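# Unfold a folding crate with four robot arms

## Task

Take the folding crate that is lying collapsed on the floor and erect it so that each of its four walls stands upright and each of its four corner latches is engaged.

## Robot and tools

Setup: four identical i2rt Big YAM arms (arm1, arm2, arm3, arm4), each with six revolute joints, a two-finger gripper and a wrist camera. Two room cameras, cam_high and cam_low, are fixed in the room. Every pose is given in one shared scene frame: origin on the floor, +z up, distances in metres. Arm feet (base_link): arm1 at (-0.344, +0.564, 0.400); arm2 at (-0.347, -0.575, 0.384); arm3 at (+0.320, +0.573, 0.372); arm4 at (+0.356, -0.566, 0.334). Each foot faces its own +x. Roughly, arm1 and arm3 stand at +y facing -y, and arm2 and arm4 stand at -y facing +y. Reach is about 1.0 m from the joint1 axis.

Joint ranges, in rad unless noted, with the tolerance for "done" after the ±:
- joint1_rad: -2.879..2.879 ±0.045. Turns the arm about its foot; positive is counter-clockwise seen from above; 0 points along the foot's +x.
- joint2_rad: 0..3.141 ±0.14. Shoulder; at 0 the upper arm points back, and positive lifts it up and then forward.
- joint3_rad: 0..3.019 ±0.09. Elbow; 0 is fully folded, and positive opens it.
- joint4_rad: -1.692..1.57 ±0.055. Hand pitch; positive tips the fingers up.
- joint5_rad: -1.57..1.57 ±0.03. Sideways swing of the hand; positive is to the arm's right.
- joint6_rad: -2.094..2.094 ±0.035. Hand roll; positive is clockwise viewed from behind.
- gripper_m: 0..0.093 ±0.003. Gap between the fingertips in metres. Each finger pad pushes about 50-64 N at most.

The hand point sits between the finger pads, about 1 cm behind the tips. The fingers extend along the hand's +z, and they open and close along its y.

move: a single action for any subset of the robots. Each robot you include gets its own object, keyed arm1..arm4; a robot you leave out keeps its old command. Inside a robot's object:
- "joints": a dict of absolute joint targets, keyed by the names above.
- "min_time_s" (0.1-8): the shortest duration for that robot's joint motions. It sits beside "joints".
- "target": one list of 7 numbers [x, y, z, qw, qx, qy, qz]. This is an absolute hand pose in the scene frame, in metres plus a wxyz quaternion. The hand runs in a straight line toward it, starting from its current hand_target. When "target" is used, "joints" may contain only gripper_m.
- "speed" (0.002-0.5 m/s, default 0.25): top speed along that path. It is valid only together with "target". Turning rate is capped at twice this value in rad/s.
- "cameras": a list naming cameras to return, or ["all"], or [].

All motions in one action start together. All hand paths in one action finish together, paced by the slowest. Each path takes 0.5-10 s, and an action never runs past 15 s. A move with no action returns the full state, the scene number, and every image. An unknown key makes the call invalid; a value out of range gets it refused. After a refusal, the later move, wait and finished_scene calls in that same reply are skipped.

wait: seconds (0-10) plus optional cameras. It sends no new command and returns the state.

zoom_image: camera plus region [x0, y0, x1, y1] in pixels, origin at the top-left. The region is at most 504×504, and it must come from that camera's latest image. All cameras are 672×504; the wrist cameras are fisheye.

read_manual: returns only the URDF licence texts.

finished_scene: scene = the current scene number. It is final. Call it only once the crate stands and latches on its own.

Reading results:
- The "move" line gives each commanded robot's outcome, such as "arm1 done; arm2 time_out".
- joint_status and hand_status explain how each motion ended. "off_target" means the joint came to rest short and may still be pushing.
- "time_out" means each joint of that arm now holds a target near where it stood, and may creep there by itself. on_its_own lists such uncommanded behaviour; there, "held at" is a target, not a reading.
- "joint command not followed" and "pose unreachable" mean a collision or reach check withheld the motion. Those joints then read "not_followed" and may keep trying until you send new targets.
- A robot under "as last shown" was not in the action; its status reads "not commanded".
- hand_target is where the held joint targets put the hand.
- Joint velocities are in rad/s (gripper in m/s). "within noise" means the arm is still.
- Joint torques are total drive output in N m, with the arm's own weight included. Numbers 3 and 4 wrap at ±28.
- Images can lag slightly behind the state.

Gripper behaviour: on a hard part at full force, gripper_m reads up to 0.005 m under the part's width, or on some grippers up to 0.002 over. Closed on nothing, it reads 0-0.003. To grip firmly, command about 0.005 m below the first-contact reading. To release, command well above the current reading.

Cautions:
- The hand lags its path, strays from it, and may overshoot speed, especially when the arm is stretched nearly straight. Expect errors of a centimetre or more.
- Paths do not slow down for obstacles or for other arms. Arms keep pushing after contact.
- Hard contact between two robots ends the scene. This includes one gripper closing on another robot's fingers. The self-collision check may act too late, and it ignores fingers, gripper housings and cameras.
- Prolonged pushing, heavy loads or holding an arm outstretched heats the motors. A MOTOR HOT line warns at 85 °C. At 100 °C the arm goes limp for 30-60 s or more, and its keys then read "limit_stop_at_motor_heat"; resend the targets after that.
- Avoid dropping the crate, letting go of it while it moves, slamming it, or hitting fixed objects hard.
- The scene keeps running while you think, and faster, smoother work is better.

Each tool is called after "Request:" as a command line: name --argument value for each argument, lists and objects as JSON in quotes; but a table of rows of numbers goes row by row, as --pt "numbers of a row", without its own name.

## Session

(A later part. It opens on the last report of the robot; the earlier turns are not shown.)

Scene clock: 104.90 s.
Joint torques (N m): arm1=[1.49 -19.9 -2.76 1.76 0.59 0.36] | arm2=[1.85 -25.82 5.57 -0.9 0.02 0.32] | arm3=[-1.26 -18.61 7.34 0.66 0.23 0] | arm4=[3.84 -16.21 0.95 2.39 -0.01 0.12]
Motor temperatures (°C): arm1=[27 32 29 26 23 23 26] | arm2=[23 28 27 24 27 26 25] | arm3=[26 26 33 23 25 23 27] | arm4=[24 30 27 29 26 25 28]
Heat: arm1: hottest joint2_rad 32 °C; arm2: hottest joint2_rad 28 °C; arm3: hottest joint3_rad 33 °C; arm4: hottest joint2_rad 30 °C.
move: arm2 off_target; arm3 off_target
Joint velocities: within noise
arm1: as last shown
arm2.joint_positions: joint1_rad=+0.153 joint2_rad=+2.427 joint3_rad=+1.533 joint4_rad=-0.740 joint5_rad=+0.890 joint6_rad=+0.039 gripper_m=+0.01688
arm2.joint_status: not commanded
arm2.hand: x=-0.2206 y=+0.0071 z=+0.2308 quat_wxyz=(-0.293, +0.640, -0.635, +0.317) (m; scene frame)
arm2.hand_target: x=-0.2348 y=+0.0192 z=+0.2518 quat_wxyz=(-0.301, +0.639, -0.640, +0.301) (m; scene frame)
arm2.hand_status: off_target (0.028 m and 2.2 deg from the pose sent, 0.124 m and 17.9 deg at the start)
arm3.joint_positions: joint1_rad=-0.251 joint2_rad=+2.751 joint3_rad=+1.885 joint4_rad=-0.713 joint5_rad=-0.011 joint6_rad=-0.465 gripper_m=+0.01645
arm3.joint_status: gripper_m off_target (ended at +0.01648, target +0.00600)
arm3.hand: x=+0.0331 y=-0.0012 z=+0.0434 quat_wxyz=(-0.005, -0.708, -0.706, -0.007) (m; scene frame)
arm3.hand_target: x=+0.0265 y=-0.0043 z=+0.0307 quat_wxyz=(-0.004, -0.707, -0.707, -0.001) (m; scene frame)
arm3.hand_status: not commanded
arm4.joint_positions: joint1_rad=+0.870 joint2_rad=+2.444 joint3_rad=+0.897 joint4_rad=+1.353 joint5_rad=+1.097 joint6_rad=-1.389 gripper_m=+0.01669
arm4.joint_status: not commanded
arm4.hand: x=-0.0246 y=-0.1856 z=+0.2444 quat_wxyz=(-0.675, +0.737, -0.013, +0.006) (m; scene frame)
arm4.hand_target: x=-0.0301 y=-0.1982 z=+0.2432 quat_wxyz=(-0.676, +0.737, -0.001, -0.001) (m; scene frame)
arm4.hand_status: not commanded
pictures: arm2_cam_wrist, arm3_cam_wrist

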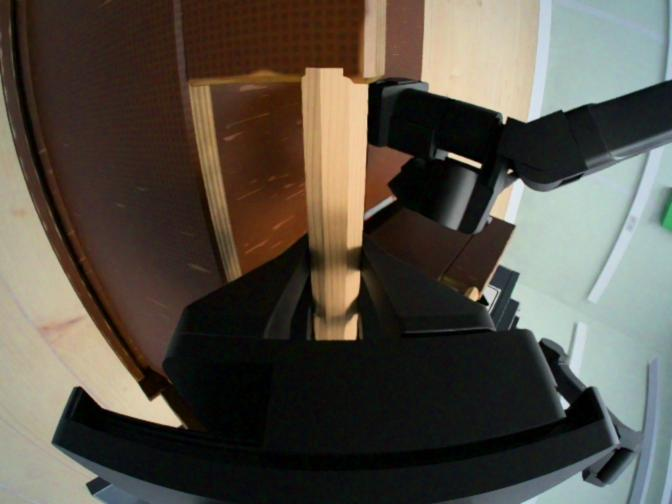

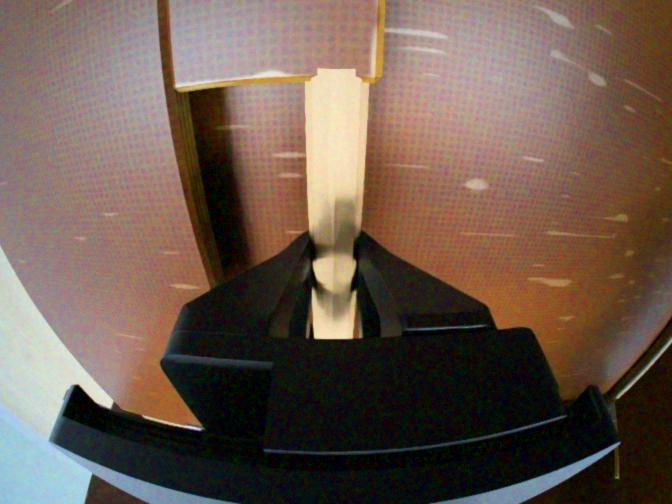

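Request:
move --arm2 '{"target": [-0.315, 0.0187, 0.256, -0.3536, 0.6124, -0.6124, 0.3536], "speed": 0.15}' --arm3 '{"target": [0.044, -0.0043, 0.156, -0.1045, 0.6993, 0.6993, -0.1045], "speed": 0.17}'

Request:
move --arm2 '{"target": [-0.335, 0.0187, 0.254, -0.3665, 0.6047, -0.6047, 0.3665], "speed": 0.1}' --arm3 '{"target": [0.098, -0.0043, 0.222, -0.2008, 0.6780, 0.6780, -0.2008], "speed": 0.17}' --cameras '["arm2_cam_wrist", "cam_high"]'

Scene clock: 109.57 s.
Joint torques (N m): arm1=[1.38 -19.19 -2.86 1.51 0.58 0.32] | arm2=[4.25 -24.88 6.15 -1.13 -0.29 0.48] | arm3=[-0.56 -24.35 3.34 -0.51 0.29 -0.09] | arm4=[3.55 -16.21 1.11 2.3 -0.01 0.12]
Motor temperatures (°C): arm1=[27 32 29 26 23 23 26] | arm2=[23 28 27 24 27 26 25] | arm3=[26 26 33 23 25 23 27] | arm4=[24 30 27 29 26 25 28]
Heat: arm1: hottest joint2_rad 32 °C; arm2: hottest joint2_rad 28 °C; arm3: hottest joint3_rad 33 °C; arm4: hottest joint2_rad 30 °C.
move: arm2 off_target; arm3 off_target
Joint velocities: within noise
arm1.joint_positions: joint1_rad=+0.890 joint2_rad=+2.620 joint3_rad=+0.862 joint4_rad=+1.479 joint5_rad=+1.067 joint6_rad=-1.316 gripper_m=+0.01739
arm1.joint_status: not commanded
arm1.hand: x=-0.0089 y=+0.2078 z=+0.2412 quat_wxyz=(+0.002, -0.004, -0.751, +0.660) (m; scene frame)
arm1.hand_target: x=-0.0125 y=+0.2181 z=+0.2428 quat_wxyz=(+0.001, +0.000, -0.754, +0.657) (m; scene frame)
arm1.hand_status: not commanded
arm2.joint_positions: joint1_rad=+0.285 joint2_rad=+2.510 joint3_rad=+1.662 joint4_rad=-1.053 joint5_rad=+1.038 joint6_rad=+0.338 gripper_m=+0.01688
arm2.joint_status: not commanded
arm2.hand: x=-0.2820 y=+0.0085 z=+0.2435 quat_wxyz=(-0.346, +0.608, -0.608, +0.375) (m; scene frame)
arm2.hand_target: x=-0.3139 y=+0.0189 z=+0.2557 quat_wxyz=(-0.355, +0.613, -0.611, +0.354) (m; scene frame)
arm2.hand_status: off_target (0.037 m and 2.7 deg from the pose sent, 0.098 m and 9.1 deg at the start)
arm3.joint_positions: joint1_rad=-0.150 joint2_rad=+2.538 joint3_rad=+1.641 joint4_rad=-0.575 joint5_rad=+0.285 joint6_rad=-0.373 gripper_m=+0.01645
arm3.joint_status: not commanded
arm3.hand: x=+0.0481 y=-0.0010 z=+0.1219 quat_wxyz=(+0.109, -0.702, -0.697, +0.101) (m; scene frame)
arm3.hand_target: x=+0.0467 y=-0.0099 z=+0.1549 quat_wxyz=(+0.105, -0.696, -0.702, +0.111) (m; scene frame)
arm3.hand_status: off_target (0.034 m and 0.8 deg from the pose sent, 0.113 m and 17.9 deg at the start)
arm4.joint_positions: joint1_rad=+0.873 joint2_rad=+2.444 joint3_rad=+0.894 joint4_rad=+1.354 joint5_rad=+1.100 joint6_rad=-1.388 gripper_m=+0.01669
arm4.joint_status: not commanded
arm4.hand: x=-0.0241 y=-0.1873 z=+0.2443 quat_wxyz=(-0.675, +0.738, -0.013, +0.006) (m; scene frame)
arm4.hand_target: x=-0.0290 y=-0.1981 z=+0.2431 quat_wxyz=(-0.676, +0.737, -0.003, +0.000) (m; scene frame)
arm4.hand_status: not commanded
pictures: none

Scene clock: 111.03 s.
Joint torques (N m): arm1=[0.85 -19.49 -2.7 1.52 0.49 0.35] | arm2=[6.42 -25 6.32 -1.46 -0.14 0.61] | arm3=[0.56 -23.12 3.4 -0.54 0.67 0.04] | arm4=[3.49 -16.26 1.1 2.32 -0.01 0.11]
Motor temperatures (°C): arm1=[27 32 29 26 23 23 26] | arm2=[23 28 27 24 27 26 25] | arm3=[26 27 33 23 25 23 27] | arm4=[24 30 26 29 26 25 28]
Heat: arm1: hottest joint2_rad 32 °C; arm2: hottest joint2_rad 28 °C; arm3: hottest joint3_rad 33 °C; arm4: hottest joint2_rad 30 °C.
move: arm2 off_target; arm3 off_target
Joint velocities: within noise
arm1.joint_positions: joint1_rad=+0.890 joint2_rad=+2.620 joint3_rad=+0.862 joint4_rad=+1.477 joint5_rad=+1.068 joint6_rad=-1.316 gripper_m=+0.01739
arm1.joint_status: not commanded
arm1.hand: x=-0.0092 y=+0.2078 z=+0.2410 quat_wxyz=(+0.003, -0.004, -0.751, +0.660) (m; scene frame)
arm1.hand_target: x=-0.0126 y=+0.2181 z=+0.2427 quat_wxyz=(+0.001, +0.000, -0.754, +0.656) (m; scene frame)
arm1.hand_status: not commanded
arm2.joint_positions: joint1_rad=+0.297 joint2_rad=+2.542 joint3_rad=+1.711 joint4_rad=-1.153 joint5_rad=+1.056 joint6_rad=+0.418 gripper_m=+0.01688
arm2.joint_status: not commanded
arm2.hand: x=-0.2874 y=+0.0081 z=+0.2440 quat_wxyz=(-0.350, +0.598, -0.606, +0.391) (m; scene frame)
arm2.hand_target: x=-0.3328 y=+0.0173 z=+0.2538 quat_wxyz=(-0.366, +0.606, -0.604, +0.366) (m; scene frame)
arm2.hand_status: off_target (0.050 m and 3.5 deg from the pose sent, 0.055 m and 2.6 deg at the start)
arm3.joint_positions: joint1_rad=-0.014 joint2_rad=+2.389 joint3_rad=+1.487 joint4_rad=-0.541 joint5_rad=+0.552 joint6_rad=-0.251 gripper_m=+0.01645
arm3.joint_status: not commanded
arm3.hand: x=+0.0929 y=+0.0004 z=+0.1906 quat_wxyz=(+0.200, -0.684, -0.674, +0.193) (m; scene frame)
arm3.hand_target: x=+0.0978 y=-0.0042 z=+0.2196 quat_wxyz=(+0.199, -0.678, -0.679, +0.200) (m; scene frame)
arm3.hand_status: off_target (0.032 m and 1.3 deg from the pose sent, 0.112 m and 15.9 deg at the start)
arm4: as last shown
pictures: arm2_cam_wrist, cam_high

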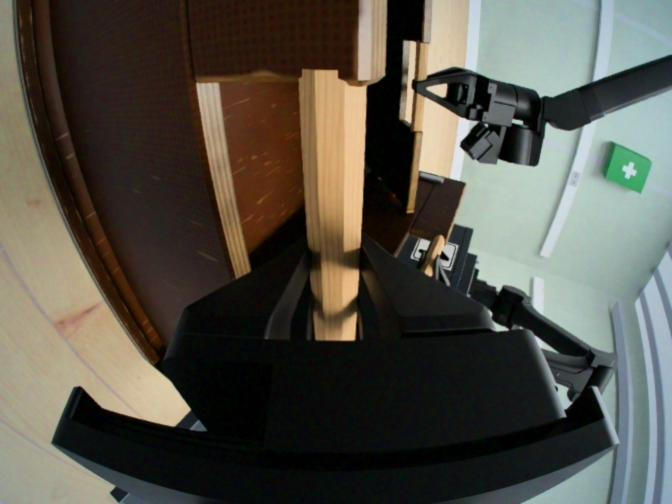

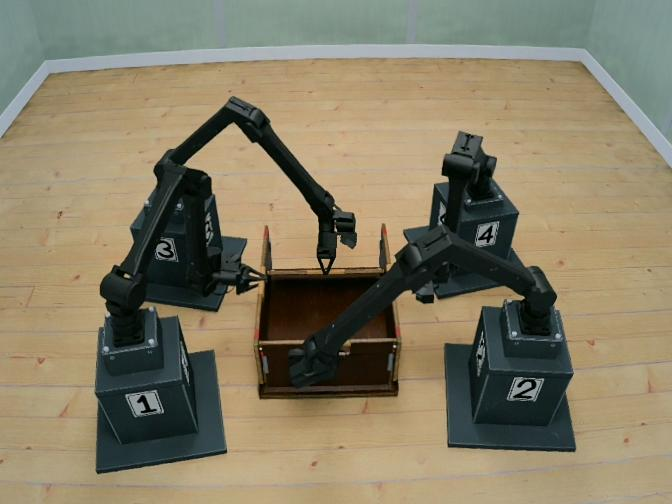

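Request:
move --arm2 '{"target": [-0.350, 0.0187, 0.254, -0.3665, 0.6047, -0.6047, 0.3665], "speed": 0.1}' --arm3 '{"target": [0.190, -0.0043, 0.253, -0.2988, 0.6409, 0.6409, -0.2988], "speed": 0.17}'

Request:
move --arm3 '{"target": [0.272, -0.0043, 0.258, -0.3536, 0.6124, 0.6124, -0.3536], "speed": 0.15}' --cameras '["cam_high", "arm2_cam_wrist"]'

Scene clock: 114.87 s.
Joint torques (N m): arm1=[1.79 -19.78 -2.8 1.62 0.53 0.33] | arm2=[8.41 -24.88 6.3 -1.44 -0.59 0.74] | arm3=[1.79 -20.78 4.48 -1.26 0.34 0.17] | arm4=[3.55 -16.21 1.11 2.32 -0.01 0.12]
Motor temperatures (°C): arm1=[27 32 29 26 23 23 26] | arm2=[23 29 27 24 27 26 25] | arm3=[26 27 32 23 25 23 27] | arm4=[24 30 26 29 26 25 28]
Heat: arm1: hottest joint2_rad 32 °C; arm2: hottest joint2_rad 29 °C; arm3: hottest joint3_rad 32 °C; arm4: hottest joint2_rad 30 °C.
move: arm2 off_target; arm3 off_target
Joint velocities: within noise
arm1, arm4: as last shown
arm2.joint_positions: joint1_rad=+0.299 joint2_rad=+2.555 joint3_rad=+1.733 joint4_rad=-1.194 joint5_rad=+1.056 joint6_rad=+0.447 gripper_m=+0.01688
arm2.joint_status: not commanded
arm2.hand: x=-0.2883 y=+0.0080 z=+0.2442 quat_wxyz=(-0.348, +0.594, -0.607, +0.396) (m; scene frame)
arm2.hand_target: x=-0.3479 y=+0.0165 z=+0.2536 quat_wxyz=(-0.366, +0.607, -0.604, +0.365) (m; scene frame)
arm2.hand_status: off_target (0.063 m and 4.2 deg from the pose sent, 0.064 m and 3.5 deg at the start)
arm3.joint_positions: joint1_rad=+0.183 joint2_rad=+2.354 joint3_rad=+1.455 joint4_rad=-0.662 joint5_rad=+0.894 joint6_rad=-0.005 gripper_m=+0.01645
arm3.joint_status: not commanded
arm3.hand: x=+0.1657 y=+0.0016 z=+0.2402 quat_wxyz=(+0.308, -0.648, -0.628, +0.302) (m; scene frame)
arm3.hand_target: x=+0.1816 y=-0.0025 z=+0.2542 quat_wxyz=(+0.304, -0.640, -0.638, +0.300) (m; scene frame)
arm3.hand_status: off_target (0.028 m and 2.1 deg from the pose sent, 0.116 m and 17.8 deg at the start)
pictures: none

Scene clock: 116.43 s.
Joint torques (N m): arm1=[1.38 -18.78 -2.78 1.77 0.54 0.27] | arm2=[8.47 -24.88 6.27 -1.51 -0.59 0.74] | arm3=[3.08 -18.49 6.53 -1.88 0.11 0.21] | arm4=[3.55 -16.21 1.11 2.32 -0.01 0.11]
Motor temperatures (°C): arm1=[27 32 29 26 23 23 26] | arm2=[23 28 27 24 27 26 25] | arm3=[26 27 32 23 25 23 27] | arm4=[24 30 26 29 26 25 28]
Heat: arm1: hottest joint2_rad 32 °C; arm2: hottest joint2_rad 28 °C; arm3: hottest joint3_rad 32 °C; arm4: hottest joint2_rad 30 °C.
move: arm3 off_target
Joint velocities: within noise
arm1, arm2, arm4: as last shown
arm3.joint_positions: joint1_rad=+0.344 joint2_rad=+2.415 joint3_rad=+1.559 joint4_rad=-0.981 joint5_rad=+1.040 joint6_rad=+0.325 gripper_m=+0.01629
arm3.joint_status: not commanded
arm3.hand: x=+0.2427 y=+0.0010 z=+0.2578 quat_wxyz=(+0.358, -0.624, -0.597, +0.356) (m; scene frame)
arm3.hand_target: x=+0.2708 y=-0.0048 z=+0.2577 quat_wxyz=(+0.353, -0.611, -0.613, +0.354) (m; scene frame)
arm3.hand_status: off_target (0.030 m and 2.2 deg from the pose sent, 0.108 m and 9.1 deg at the start)
pictures: arm2_cam_wrist, cam_high

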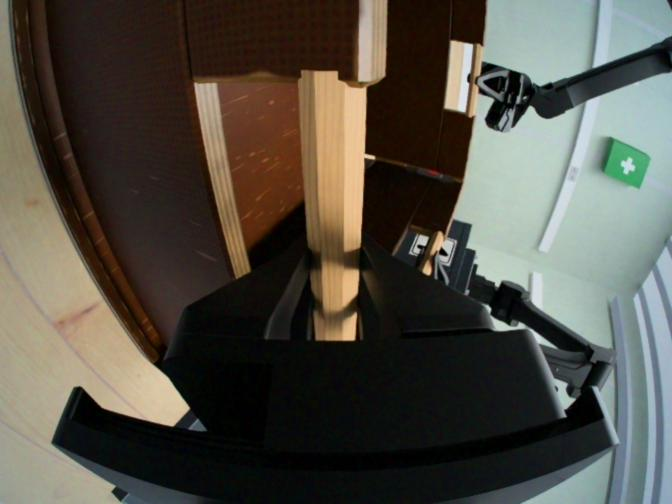

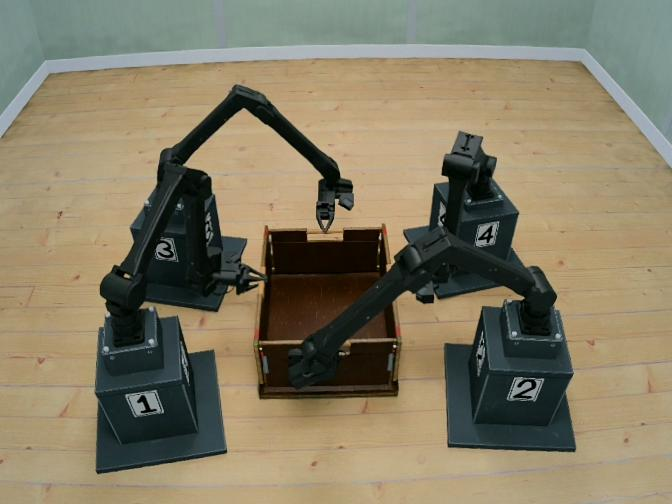

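Request:
move --arm3 '{"target": [0.302, -0.0043, 0.256, -0.3665, 0.6047, 0.6047, -0.3665], "speed": 0.1}' --cameras '["cam_high"]'

Request:
zoom_image --camera "cam_high" --region '[240, 210, 410, 410]'

Scene clock: 119.23 s.
Joint torques (N m): arm1=[1.73 -19.37 -2.45 1.62 0.55 0.35] | arm2=[8.41 -24.88 6.27 -1.5 -0.59 0.74] | arm3=[5.25 -18.37 6.27 -1.81 -0.07 0.35] | arm4=[3.55 -16.21 1.11 2.3 -0.01 0.12]
Motor temperatures (°C): arm1=[27 32 29 26 23 23 26] | arm2=[23 28 27 24 27 26 25] | arm3=[26 27 32 23 25 23 28] | arm4=[24 30 26 29 26 25 28]
Heat: arm1: hottest joint2_rad 32 °C; arm2: hottest joint2_rad 28 °C; arm3: hottest joint3_rad 32 °C; arm4: hottest joint2_rad 30 °C.
move: arm3 off_target
Joint velocities: within noise
arm1.joint_positions: joint1_rad=+0.890 joint2_rad=+2.620 joint3_rad=+0.862 joint4_rad=+1.477 joint5_rad=+1.068 joint6_rad=-1.314 gripper_m=+0.01739
arm1.joint_status: not commanded
arm1.hand: x=-0.0092 y=+0.2078 z=+0.2410 quat_wxyz=(+0.003, -0.005, -0.751, +0.660) (m; scene frame)
arm1.hand_target: x=-0.0126 y=+0.2181 z=+0.2427 quat_wxyz=(+0.001, -0.001, -0.754, +0.656) (m; scene frame)
arm1.hand_status: not commanded
arm2, arm4: as last shown
arm3.joint_positions: joint1_rad=+0.376 joint2_rad=+2.458 joint3_rad=+1.622 joint4_rad=-1.120 joint5_rad=+1.065 joint6_rad=+0.444 gripper_m=+0.01629
arm3.joint_status: not commanded
arm3.hand: x=+0.2586 y=+0.0012 z=+0.2582 quat_wxyz=(+0.376, -0.619, -0.586, +0.364) (m; scene frame)
arm3.hand_target: x=+0.3010 y=-0.0030 z=+0.2565 quat_wxyz=(+0.366, -0.603, -0.606, +0.367) (m; scene frame)
arm3.hand_status: off_target (0.044 m and 3.0 deg from the pose sent, 0.060 m and 2.8 deg at the start)
pictures: cam_high

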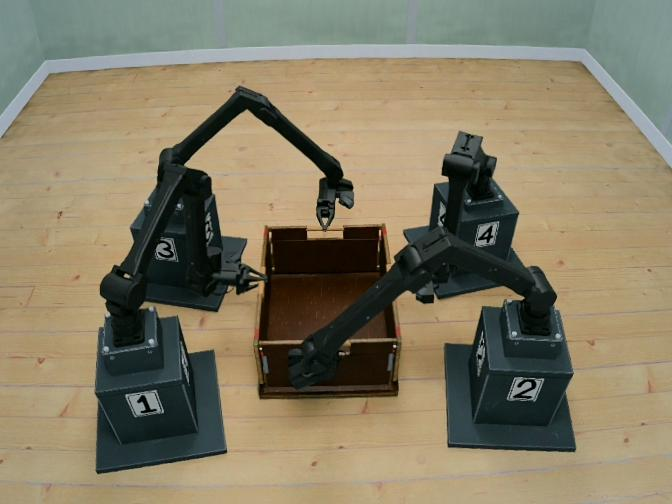

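Scaled by 2.520 from the camera's 672x504 image, which has a finer 960x720 frame.

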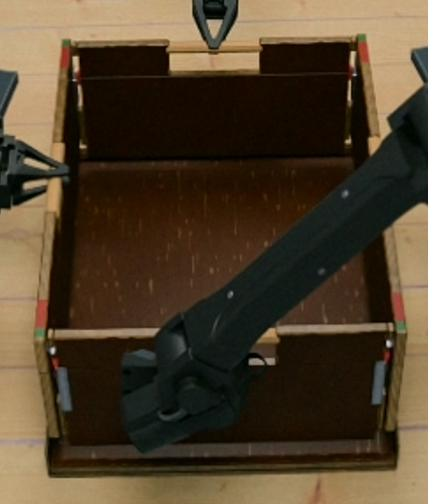

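Request:
move --arm1 '{"target": [-0.012, 0.162, 0.242, 0, 0, 0.7547, -0.6561], "speed": 0.1}' --arm4 '{"target": [-0.030, -0.141, 0.243, -0.6756, 0.7373, 0, 0], "speed": 0.1}'

Request:
move --arm1 '{"target": [-0.012, 0.216, 0.242, 0, 0, 0.7547, -0.6561], "speed": 0.1}' --arm4 '{"target": [-0.030, -0.195, 0.243, -0.6756, 0.7373, 0, 0], "speed": 0.1}' --arm2 '{"target": [-0.262, 0.0187, 0.254, -0.3536, 0.6124, -0.6124, 0.3536], "speed": 0.12}' --arm3 '{"target": [0.225, -0.0043, 0.255, -0.3536, 0.6124, 0.6124, -0.3536], "speed": 0.12}' --cameras '["cam_high"]'

Request:
zoom_image --camera "cam_high" --region '[240, 210, 410, 410]'

Scene clock: 123.83 s.
Joint torques (N m): arm1=[-6.53 -19.02 2.43 1.16 -1.09 -0.13] | arm2=[8.47 -24.88 6.26 -1.48 -0.59 0.73] | arm3=[5.07 -18.26 6.26 -2.09 -0.03 0.36] | arm4=[-3.19 -15.74 6.79 0.68 -2.37 -0.26]
Motor temperatures (°C): arm1=[27 32 29 26 23 23 26] | arm2=[24 28 27 24 27 26 25] | arm3=[26 28 32 23 25 23 28] | arm4=[24 30 26 29 27 25 28]
Heat: arm1: hottest joint2_rad 32 °C; arm2: hottest joint2_rad 28 °C; arm3: hottest joint3_rad 32 °C; arm4: hottest joint2_rad 30 °C.
move: arm1 off_target; arm4 off_target
Joint velocities: within noise
arm1.joint_positions: joint1_rad=+0.872 joint2_rad=+2.611 joint3_rad=+0.845 joint4_rad=+1.479 joint5_rad=+0.996 joint6_rad=-1.314 gripper_m=+0.01737
arm1.joint_status: not commanded
arm1.hand: x=-0.0074 y=+0.2044 z=+0.2409 quat_wxyz=(-0.016, +0.013, -0.758, +0.652) (m; scene frame)
arm1.hand_target: x=-0.0148 y=+0.1703 z=+0.2428 quat_wxyz=(+0.000, +0.000, -0.756, +0.655) (m; scene frame)
arm1.hand_status: off_target (0.043 m and 2.4 deg from the pose sent, 0.046 m and 0.9 deg at the start)
arm2.joint_positions: joint1_rad=+0.299 joint2_rad=+2.555 joint3_rad=+1.734 joint4_rad=-1.194 joint5_rad=+1.056 joint6_rad=+0.449 gripper_m=+0.01688
arm2.joint_status: not commanded
arm2.hand: x=-0.2884 y=+0.0087 z=+0.2445 quat_wxyz=(-0.349, +0.593, -0.608, +0.396) (m; scene frame)
arm2.hand_target: x=-0.3480 y=+0.0171 z=+0.2539 quat_wxyz=(-0.367, +0.606, -0.604, +0.364) (m; scene frame)
arm2.hand_status: not commanded
arm3.joint_positions: joint1_rad=+0.376 joint2_rad=+2.458 joint3_rad=+1.622 joint4_rad=-1.120 joint5_rad=+1.065 joint6_rad=+0.446 gripper_m=+0.01629
arm3.joint_status: not commanded
arm3.hand: x=+0.2586 y=+0.0012 z=+0.2582 quat_wxyz=(+0.376, -0.619, -0.585, +0.364) (m; scene frame)
arm3.hand_target: x=+0.3010 y=-0.0030 z=+0.2565 quat_wxyz=(+0.366, -0.604, -0.605, +0.367) (m; scene frame)
arm3.hand_status: not commanded
arm4.joint_positions: joint1_rad=+0.861 joint2_rad=+2.444 joint3_rad=+0.894 joint4_rad=+1.362 joint5_rad=+1.065 joint6_rad=-1.392 gripper_m=+0.01669
arm4.joint_status: not commanded
arm4.hand: x=-0.0257 y=-0.1825 z=+0.2444 quat_wxyz=(-0.674, +0.738, -0.007, -0.003) (m; scene frame)
arm4.hand_target: x=-0.0305 y=-0.1474 z=+0.2451 quat_wxyz=(-0.676, +0.737, +0.000, -0.002) (m; scene frame)
arm4.hand_status: off_target (0.042 m and 0.9 deg from the pose sent, 0.047 m and 1.7 deg at the start)
pictures: none

Scene clock: 125.47 s.
Joint torques (N m): arm1=[0.97 -18.9 -1.1 2.09 1.09 0.18] | arm2=[-2.9 -25.17 4.64 0.87 0.02 -0.34] | arm3=[-4.31 -18.67 4.38 1.47 0.12 -0.61] | arm4=[2.78 -16.15 1.72 1.83 0.07 0.09]
Motor temperatures (°C): arm1=[27 32 29 26 23 23 26] | arm2=[24 28 27 24 27 26 25] | arm3=[26 28 32 23 25 23 28] | arm4=[24 30 26 29 27 25 28]
Heat: arm1: hottest joint2_rad 32 °C; arm2: hottest joint2_rad 28 °C; arm3: hottest joint3_rad 32 °C; arm4: hottest joint2_rad 30 °C.
move: arm1 off_target; arm2 off_target; arm3 off_target; arm4 off_target
Joint velocities: within noise
arm1.joint_positions: joint1_rad=+0.881 joint2_rad=+2.613 joint3_rad=+0.854 joint4_rad=+1.470 joint5_rad=+1.039 joint6_rad=-1.311 gripper_m=+0.01737
arm1.joint_status: not commanded
arm1.hand: x=-0.0087 y=+0.2056 z=+0.2414 quat_wxyz=(-0.003, +0.002, -0.755, +0.656) (m; scene frame)
arm1.hand_target: x=-0.0105 y=+0.2107 z=+0.2423 quat_wxyz=(+0.000, +0.000, -0.754, +0.657) (m; scene frame)
arm1.hand_status: off_target (0.011 m and 0.4 deg from the pose sent, 0.013 m and 2.4 deg at the start)
arm2.joint_positions: joint1_rad=+0.291 joint2_rad=+2.484 joint3_rad=+1.608 joint4_rad=-0.950 joint5_rad=+1.044 joint6_rad=+0.269 gripper_m=+0.01687
arm2.joint_status: not commanded
arm2.hand: x=-0.2850 y=+0.0083 z=+0.2429 quat_wxyz=(-0.356, +0.619, -0.599, +0.361) (m; scene frame)
arm2.hand_target: x=-0.2689 y=+0.0166 z=+0.2532 quat_wxyz=(-0.352, +0.615, -0.611, +0.353) (m; scene frame)
arm2.hand_status: off_target (0.028 m and 1.9 deg from the pose sent, 0.030 m and 5.3 deg at the start)
arm3.joint_positions: joint1_rad=+0.367 joint2_rad=+2.401 joint3_rad=+1.527 joint4_rad=-0.923 joint5_rad=+1.054 joint6_rad=+0.282 gripper_m=+0.01628
arm3.joint_status: not commanded
arm3.hand: x=+0.2545 y=+0.0006 z=+0.2582 quat_wxyz=(+0.351, -0.609, -0.610, +0.367) (m; scene frame)
arm3.hand_target: x=+0.2312 y=-0.0025 z=+0.2552 quat_wxyz=(+0.354, -0.612, -0.613, +0.353) (m; scene frame)
arm3.hand_status: off_target (0.030 m and 1.7 deg from the pose sent, 0.034 m and 4.3 deg at the start)
arm4.joint_positions: joint1_rad=+0.866 joint2_rad=+2.444 joint3_rad=+0.891 joint4_rad=+1.364 joint5_rad=+1.079 joint6_rad=-1.394 gripper_m=+0.01669
arm4.joint_status: not commanded
arm4.hand: x=-0.0240 y=-0.1849 z=+0.2446 quat_wxyz=(-0.675, +0.738, -0.008, +0.001) (m; scene frame)
arm4.hand_target: x=-0.0273 y=-0.1908 z=+0.2427 quat_wxyz=(-0.675, +0.738, +0.000, +0.001) (m; scene frame)
arm4.hand_status: off_target (0.012 m and 1.0 deg from the pose sent, 0.013 m and 0.9 deg at the start)
pictures: cam_high

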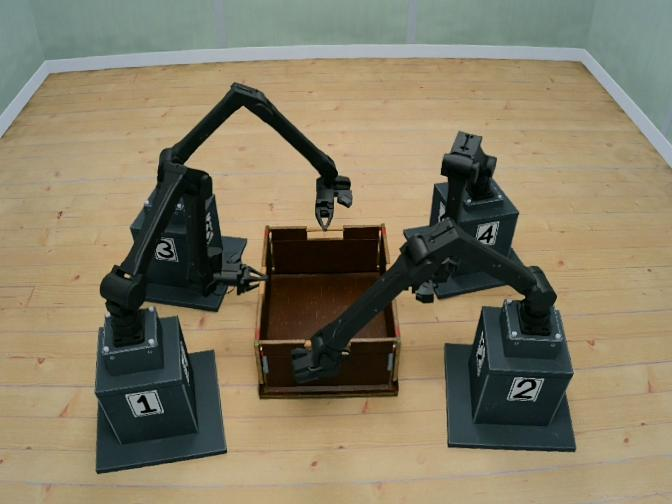

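Scaled by 2.520 from the camera's 672x504 image, which has a finer 960x720 frame.

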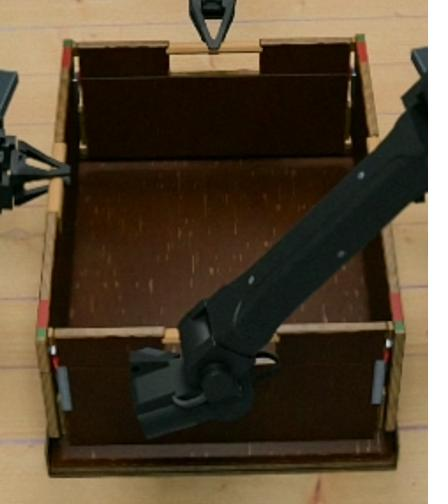

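Request:
move --arm1 '{"joints": {"gripper_m": 0.045}}' --arm4 '{"joints": {"gripper_m": 0.045}}' --arm2 '{"target": [-0.280, 0.0187, 0.254, -0.3536, 0.6124, -0.6124, 0.3536], "speed": 0.1, "joints": {"gripper_m": 0.045}}' --arm3 '{"target": [0.249, -0.0043, 0.255, -0.3536, 0.6124, 0.6124, -0.3536], "speed": 0.1, "joints": {"gripper_m": 0.045}}'

Request:
move --arm1 '{"target": [-0.0105, 0.310, 0.257, 0, 0, 0.7547, -0.6561], "speed": 0.2}' --arm4 '{"target": [-0.027, -0.290, 0.257, -0.6756, 0.7373, 0, 0], "speed": 0.2}' --arm2 '{"target": [-0.370, 0.0187, 0.304, -0.3536, 0.6124, -0.6124, 0.3536], "speed": 0.2}' --arm3 '{"target": [0.339, -0.0043, 0.307, -0.3536, 0.6124, 0.6124, -0.3536], "speed": 0.2}' --cameras '["all"]'

Scene clock: 131.63 s.
Joint torques (N m): arm1=[0.26 -18.49 -1.03 2.09 0.38 0.17] | arm2=[0.03 -24.29 6.45 -0.4 0.45 0.11] | arm3=[0.09 -18.08 6.46 -0.66 0.44 0.22] | arm4=[2.96 -16.09 1.73 1.83 0.05 0.1]
Motor temperatures (°C): arm1=[27 32 28 26 24 23 26] | arm2=[24 28 27 24 27 26 25] | arm3=[26 28 31 23 25 23 28] | arm4=[24 31 26 29 27 25 28]
Heat: arm1: hottest joint2_rad 32 °C; arm2: hottest joint2_rad 28 °C; arm3: hottest joint3_rad 31 °C; arm4: hottest joint2_rad 31 °C.
move: arm1 done; arm2 off_target; arm3 off_target; arm4 done
Joint velocities: within noise
arm1.joint_positions: joint1_rad=+0.893 joint2_rad=+2.611 joint3_rad=+0.848 joint4_rad=+1.470 joint5_rad=+1.056 joint6_rad=-1.311 gripper_m=+0.04496
arm1.joint_status: all done
arm1.hand: x=-0.0091 y=+0.2106 z=+0.2423 quat_wxyz=(+0.000, +0.002, -0.754, +0.657) (m; scene frame)
arm1.hand_target: x=-0.0086 y=+0.2144 z=+0.2423 quat_wxyz=(-0.002, +0.004, -0.754, +0.657) (m; scene frame)
arm1.hand_status: not commanded
arm2.joint_positions: joint1_rad=+0.270 joint2_rad=+2.484 joint3_rad=+1.608 joint4_rad=-0.956 joint5_rad=+1.031 joint6_rad=+0.258 gripper_m=+0.04489
arm2.joint_status: all done
arm2.hand: x=-0.2733 y=+0.0053 z=+0.2414 quat_wxyz=(-0.344, +0.619, -0.604, +0.366) (m; scene frame)
arm2.hand_target: x=-0.2787 y=+0.0194 z=+0.2536 quat_wxyz=(-0.353, +0.613, -0.612, +0.352) (m; scene frame)
arm2.hand_status: off_target (0.020 m and 2.2 deg from the pose sent, 0.016 m and 1.9 deg at the start)
arm3.joint_positions: joint1_rad=+0.339 joint2_rad=+2.403 joint3_rad=+1.527 joint4_rad=-0.928 joint5_rad=+1.036 joint6_rad=+0.251 gripper_m=+0.04490
arm3.joint_status: all done
arm3.hand: x=+0.2401 y=+0.0046 z=+0.2548 quat_wxyz=(+0.359, -0.610, -0.614, +0.349) (m; scene frame)
arm3.hand_target: x=+0.2470 y=-0.0044 z=+0.2534 quat_wxyz=(+0.353, -0.613, -0.613, +0.352) (m; scene frame)
arm3.hand_status: off_target (0.013 m and 0.9 deg from the pose sent, 0.008 m and 1.7 deg at the start)
arm4.joint_positions: joint1_rad=+0.881 joint2_rad=+2.444 joint3_rad=+0.891 joint4_rad=+1.364 joint5_rad=+1.079 joint6_rad=-1.403 gripper_m=+0.04495
arm4.joint_status: all done
arm4.hand: x=-0.0298 y=-0.1907 z=+0.2446 quat_wxyz=(-0.675, +0.738, +0.001, -0.001) (m; scene frame)
arm4.hand_target: x=-0.0311 y=-0.1946 z=+0.2427 quat_wxyz=(-0.675, +0.738, +0.007, +0.000) (m; scene frame)
arm4.hand_status: not commanded
pictures: none

Scene clock: 133.60 s.
Joint torques (N m): arm1=[-0.21 -17.73 -1.96 1.18 0.56 0.27] | arm2=[-0.85 -26.23 7.19 -0.8 0.42 0.16] | arm3=[-0.73 -19.96 7.41 -1.02 0.39 0.22] | arm4=[1.85 -15.79 0.57 0.85 0.16 0.39]
Motor temperatures (°C): arm1=[27 32 28 26 24 23 26] | arm2=[24 28 27 24 27 26 25] | arm3=[26 28 31 23 25 23 28] | arm4=[24 30 26 29 27 25 28]
Heat: arm1: hottest joint2_rad 32 °C; arm2: hottest joint2_rad 28 °C; arm3: hottest joint3_rad 31 °C; arm4: hottest joint2_rad 30 °C.
move: arm1 done; arm2 off_target; arm3 off_target; arm4 done
Joint velocities: within noise
arm1.joint_positions: joint1_rad=+1.143 joint2_rad=+2.539 joint3_rad=+0.733 joint4_rad=+1.275 joint5_rad=+1.289 joint6_rad=-1.051 gripper_m=+0.04496
arm1.joint_status: not commanded
arm1.hand: x=-0.0077 y=+0.3073 z=+0.2550 quat_wxyz=(-0.001, +0.000, -0.753, +0.658) (m; scene frame)
arm1.hand_target: x=-0.0092 y=+0.3092 z=+0.2573 quat_wxyz=(-0.002, -0.001, -0.754, +0.657) (m; scene frame)
arm1.hand_status: done (0.004 m and 0.2 deg from the pose sent, 0.100 m and 0.3 deg at the start)
arm2.joint_positions: joint1_rad=+0.422 joint2_rad=+2.484 joint3_rad=+1.725 joint4_rad=-1.317 joint5_rad=+0.984 joint6_rad=+0.522 gripper_m=+0.04489
arm2.joint_status: not commanded
arm2.hand: x=-0.3641 y=+0.0010 z=+0.2806 quat_wxyz=(-0.343, +0.621, -0.597, +0.375) (m; scene frame)
arm2.hand_target: x=-0.3649 y=+0.0187 z=+0.3042 quat_wxyz=(-0.353, +0.609, -0.615, +0.355) (m; scene frame)
arm2.hand_status: off_target (0.030 m and 3.4 deg from the pose sent, 0.116 m and 2.2 deg at the start)
arm3.joint_positions: joint1_rad=+0.500 joint2_rad=+2.400 joint3_rad=+1.644 joint4_rad=-1.304 joint5_rad=+0.991 joint6_rad=+0.526 gripper_m=+0.04490
arm3.joint_status: not commanded
arm3.hand: x=+0.3335 y=+0.0091 z=+0.2963 quat_wxyz=(+0.368, -0.601, -0.618, +0.349) (m; scene frame)
arm3.hand_target: x=+0.3357 y=-0.0049 z=+0.3078 quat_wxyz=(+0.355, -0.614, -0.610, +0.354) (m; scene frame)
arm3.hand_status: off_target (0.018 m and 2.3 deg from the pose sent, 0.112 m and 0.9 deg at the start)
arm4.joint_positions: joint1_rad=+1.096 joint2_rad=+2.387 joint3_rad=+0.771 joint4_rad=+1.318 joint5_rad=+1.292 joint6_rad=-1.292 gripper_m=+0.04495
arm4.joint_status: not commanded
arm4.hand: x=-0.0276 y=-0.2872 z=+0.2571 quat_wxyz=(-0.678, +0.735, +0.003, +0.003) (m; scene frame)
arm4.hand_target: x=-0.0256 y=-0.2883 z=+0.2579 quat_wxyz=(-0.677, +0.736, +0.000, +0.002) (m; scene frame)
arm4.hand_status: done (0.003 m and 0.6 deg from the pose sent, 0.100 m and 0.2 deg at the start)
pictures: arm1_cam_wrist, arm2_cam_wrist, arm3_cam_wrist, arm4_cam_wrist, cam_high, cam_low

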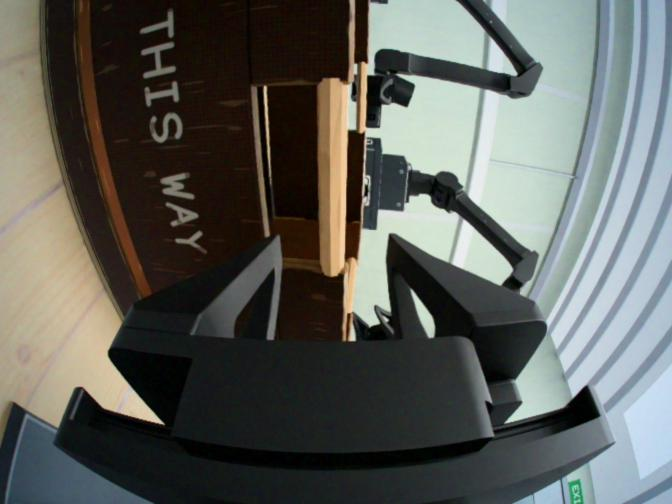

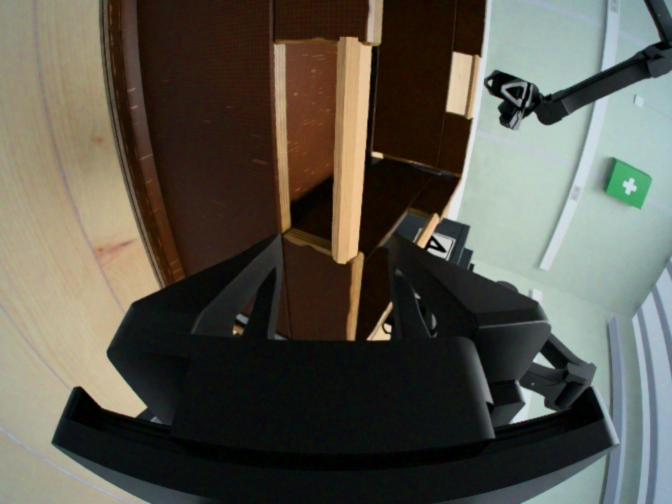

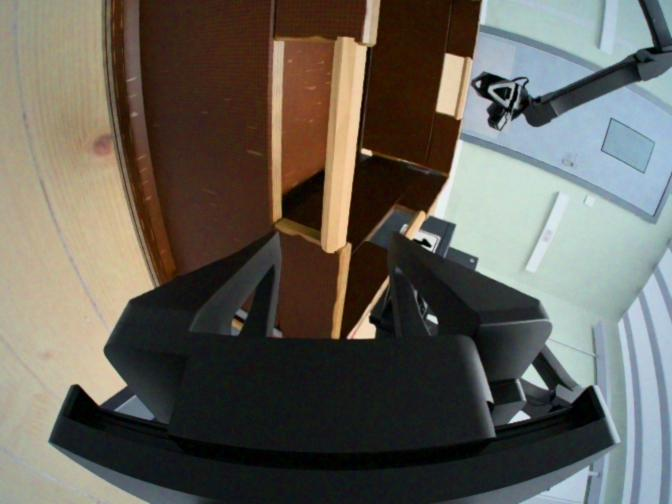

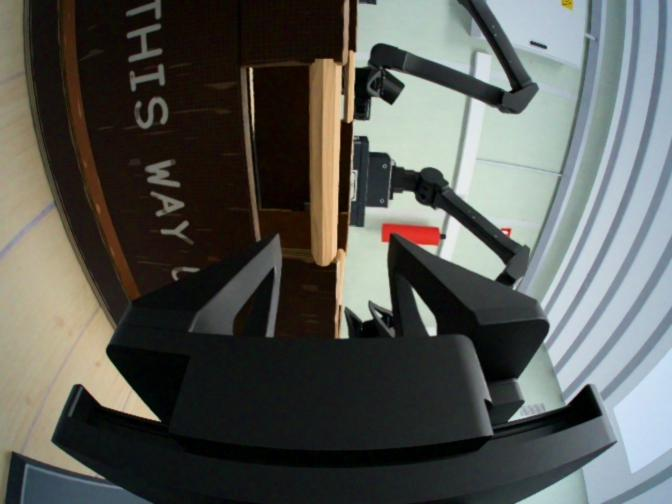

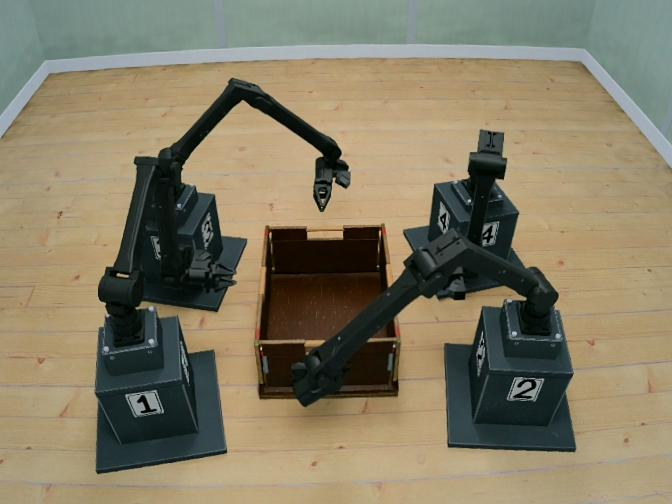

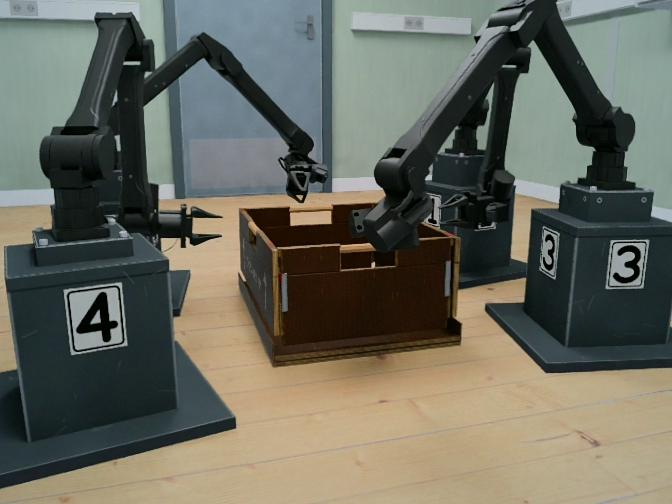

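Request:
zoom_image --camera "cam_high" --region '[240, 210, 410, 410]'

Request:
zoom_image --camera "cam_high" --region '[250, 325, 300, 400]'

Request:
zoom_image --camera "cam_high" --region '[370, 325, 410, 400]'

Request:
zoom_image --camera "cam_high" --region '[258, 220, 298, 280]'

Request:
zoom_image --camera "cam_high" --region '[365, 215, 405, 275]'

Scaled by 2.520 from the camera's 672x504 image, which has a finer 960x720 frame.

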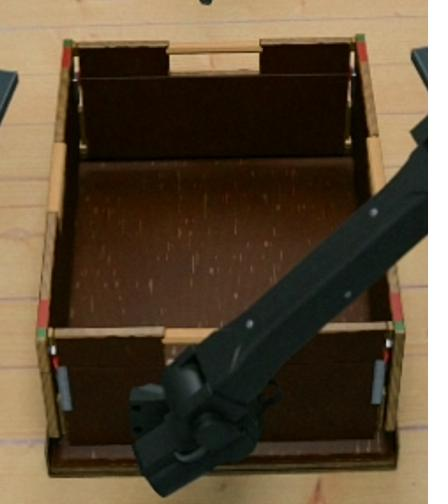

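Scaled by 6.720 from the camera's 672x504 image, which has a finer 960x720 frame.

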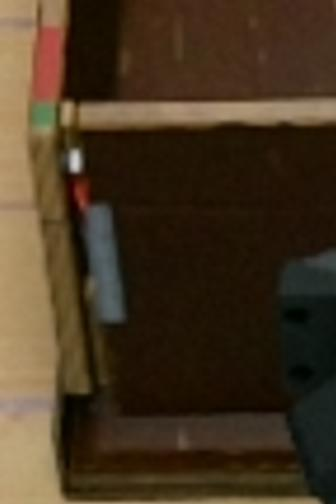

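Scaled by 6.720 from the camera's 672x504 image, which has a finer 960x720 frame.

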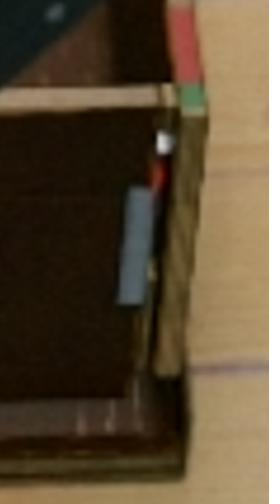

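Scaled by 8.400 from the camera's 672x504 image, which has a finer 960x720 frame.

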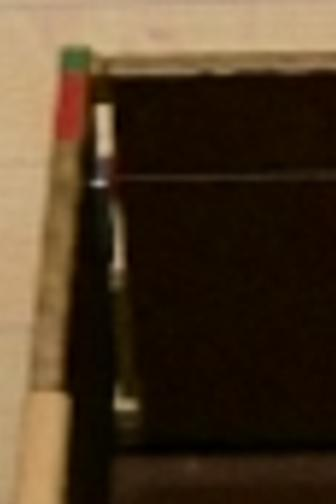

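Scaled by 8.400 from the camera's 672x504 image, which has a finer 960x720 frame.

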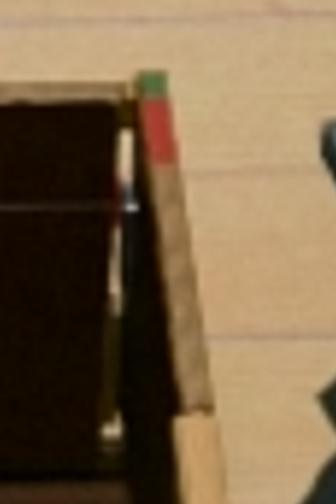

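Request:
finished_scene --scene 2

The scene is finished: the task was done.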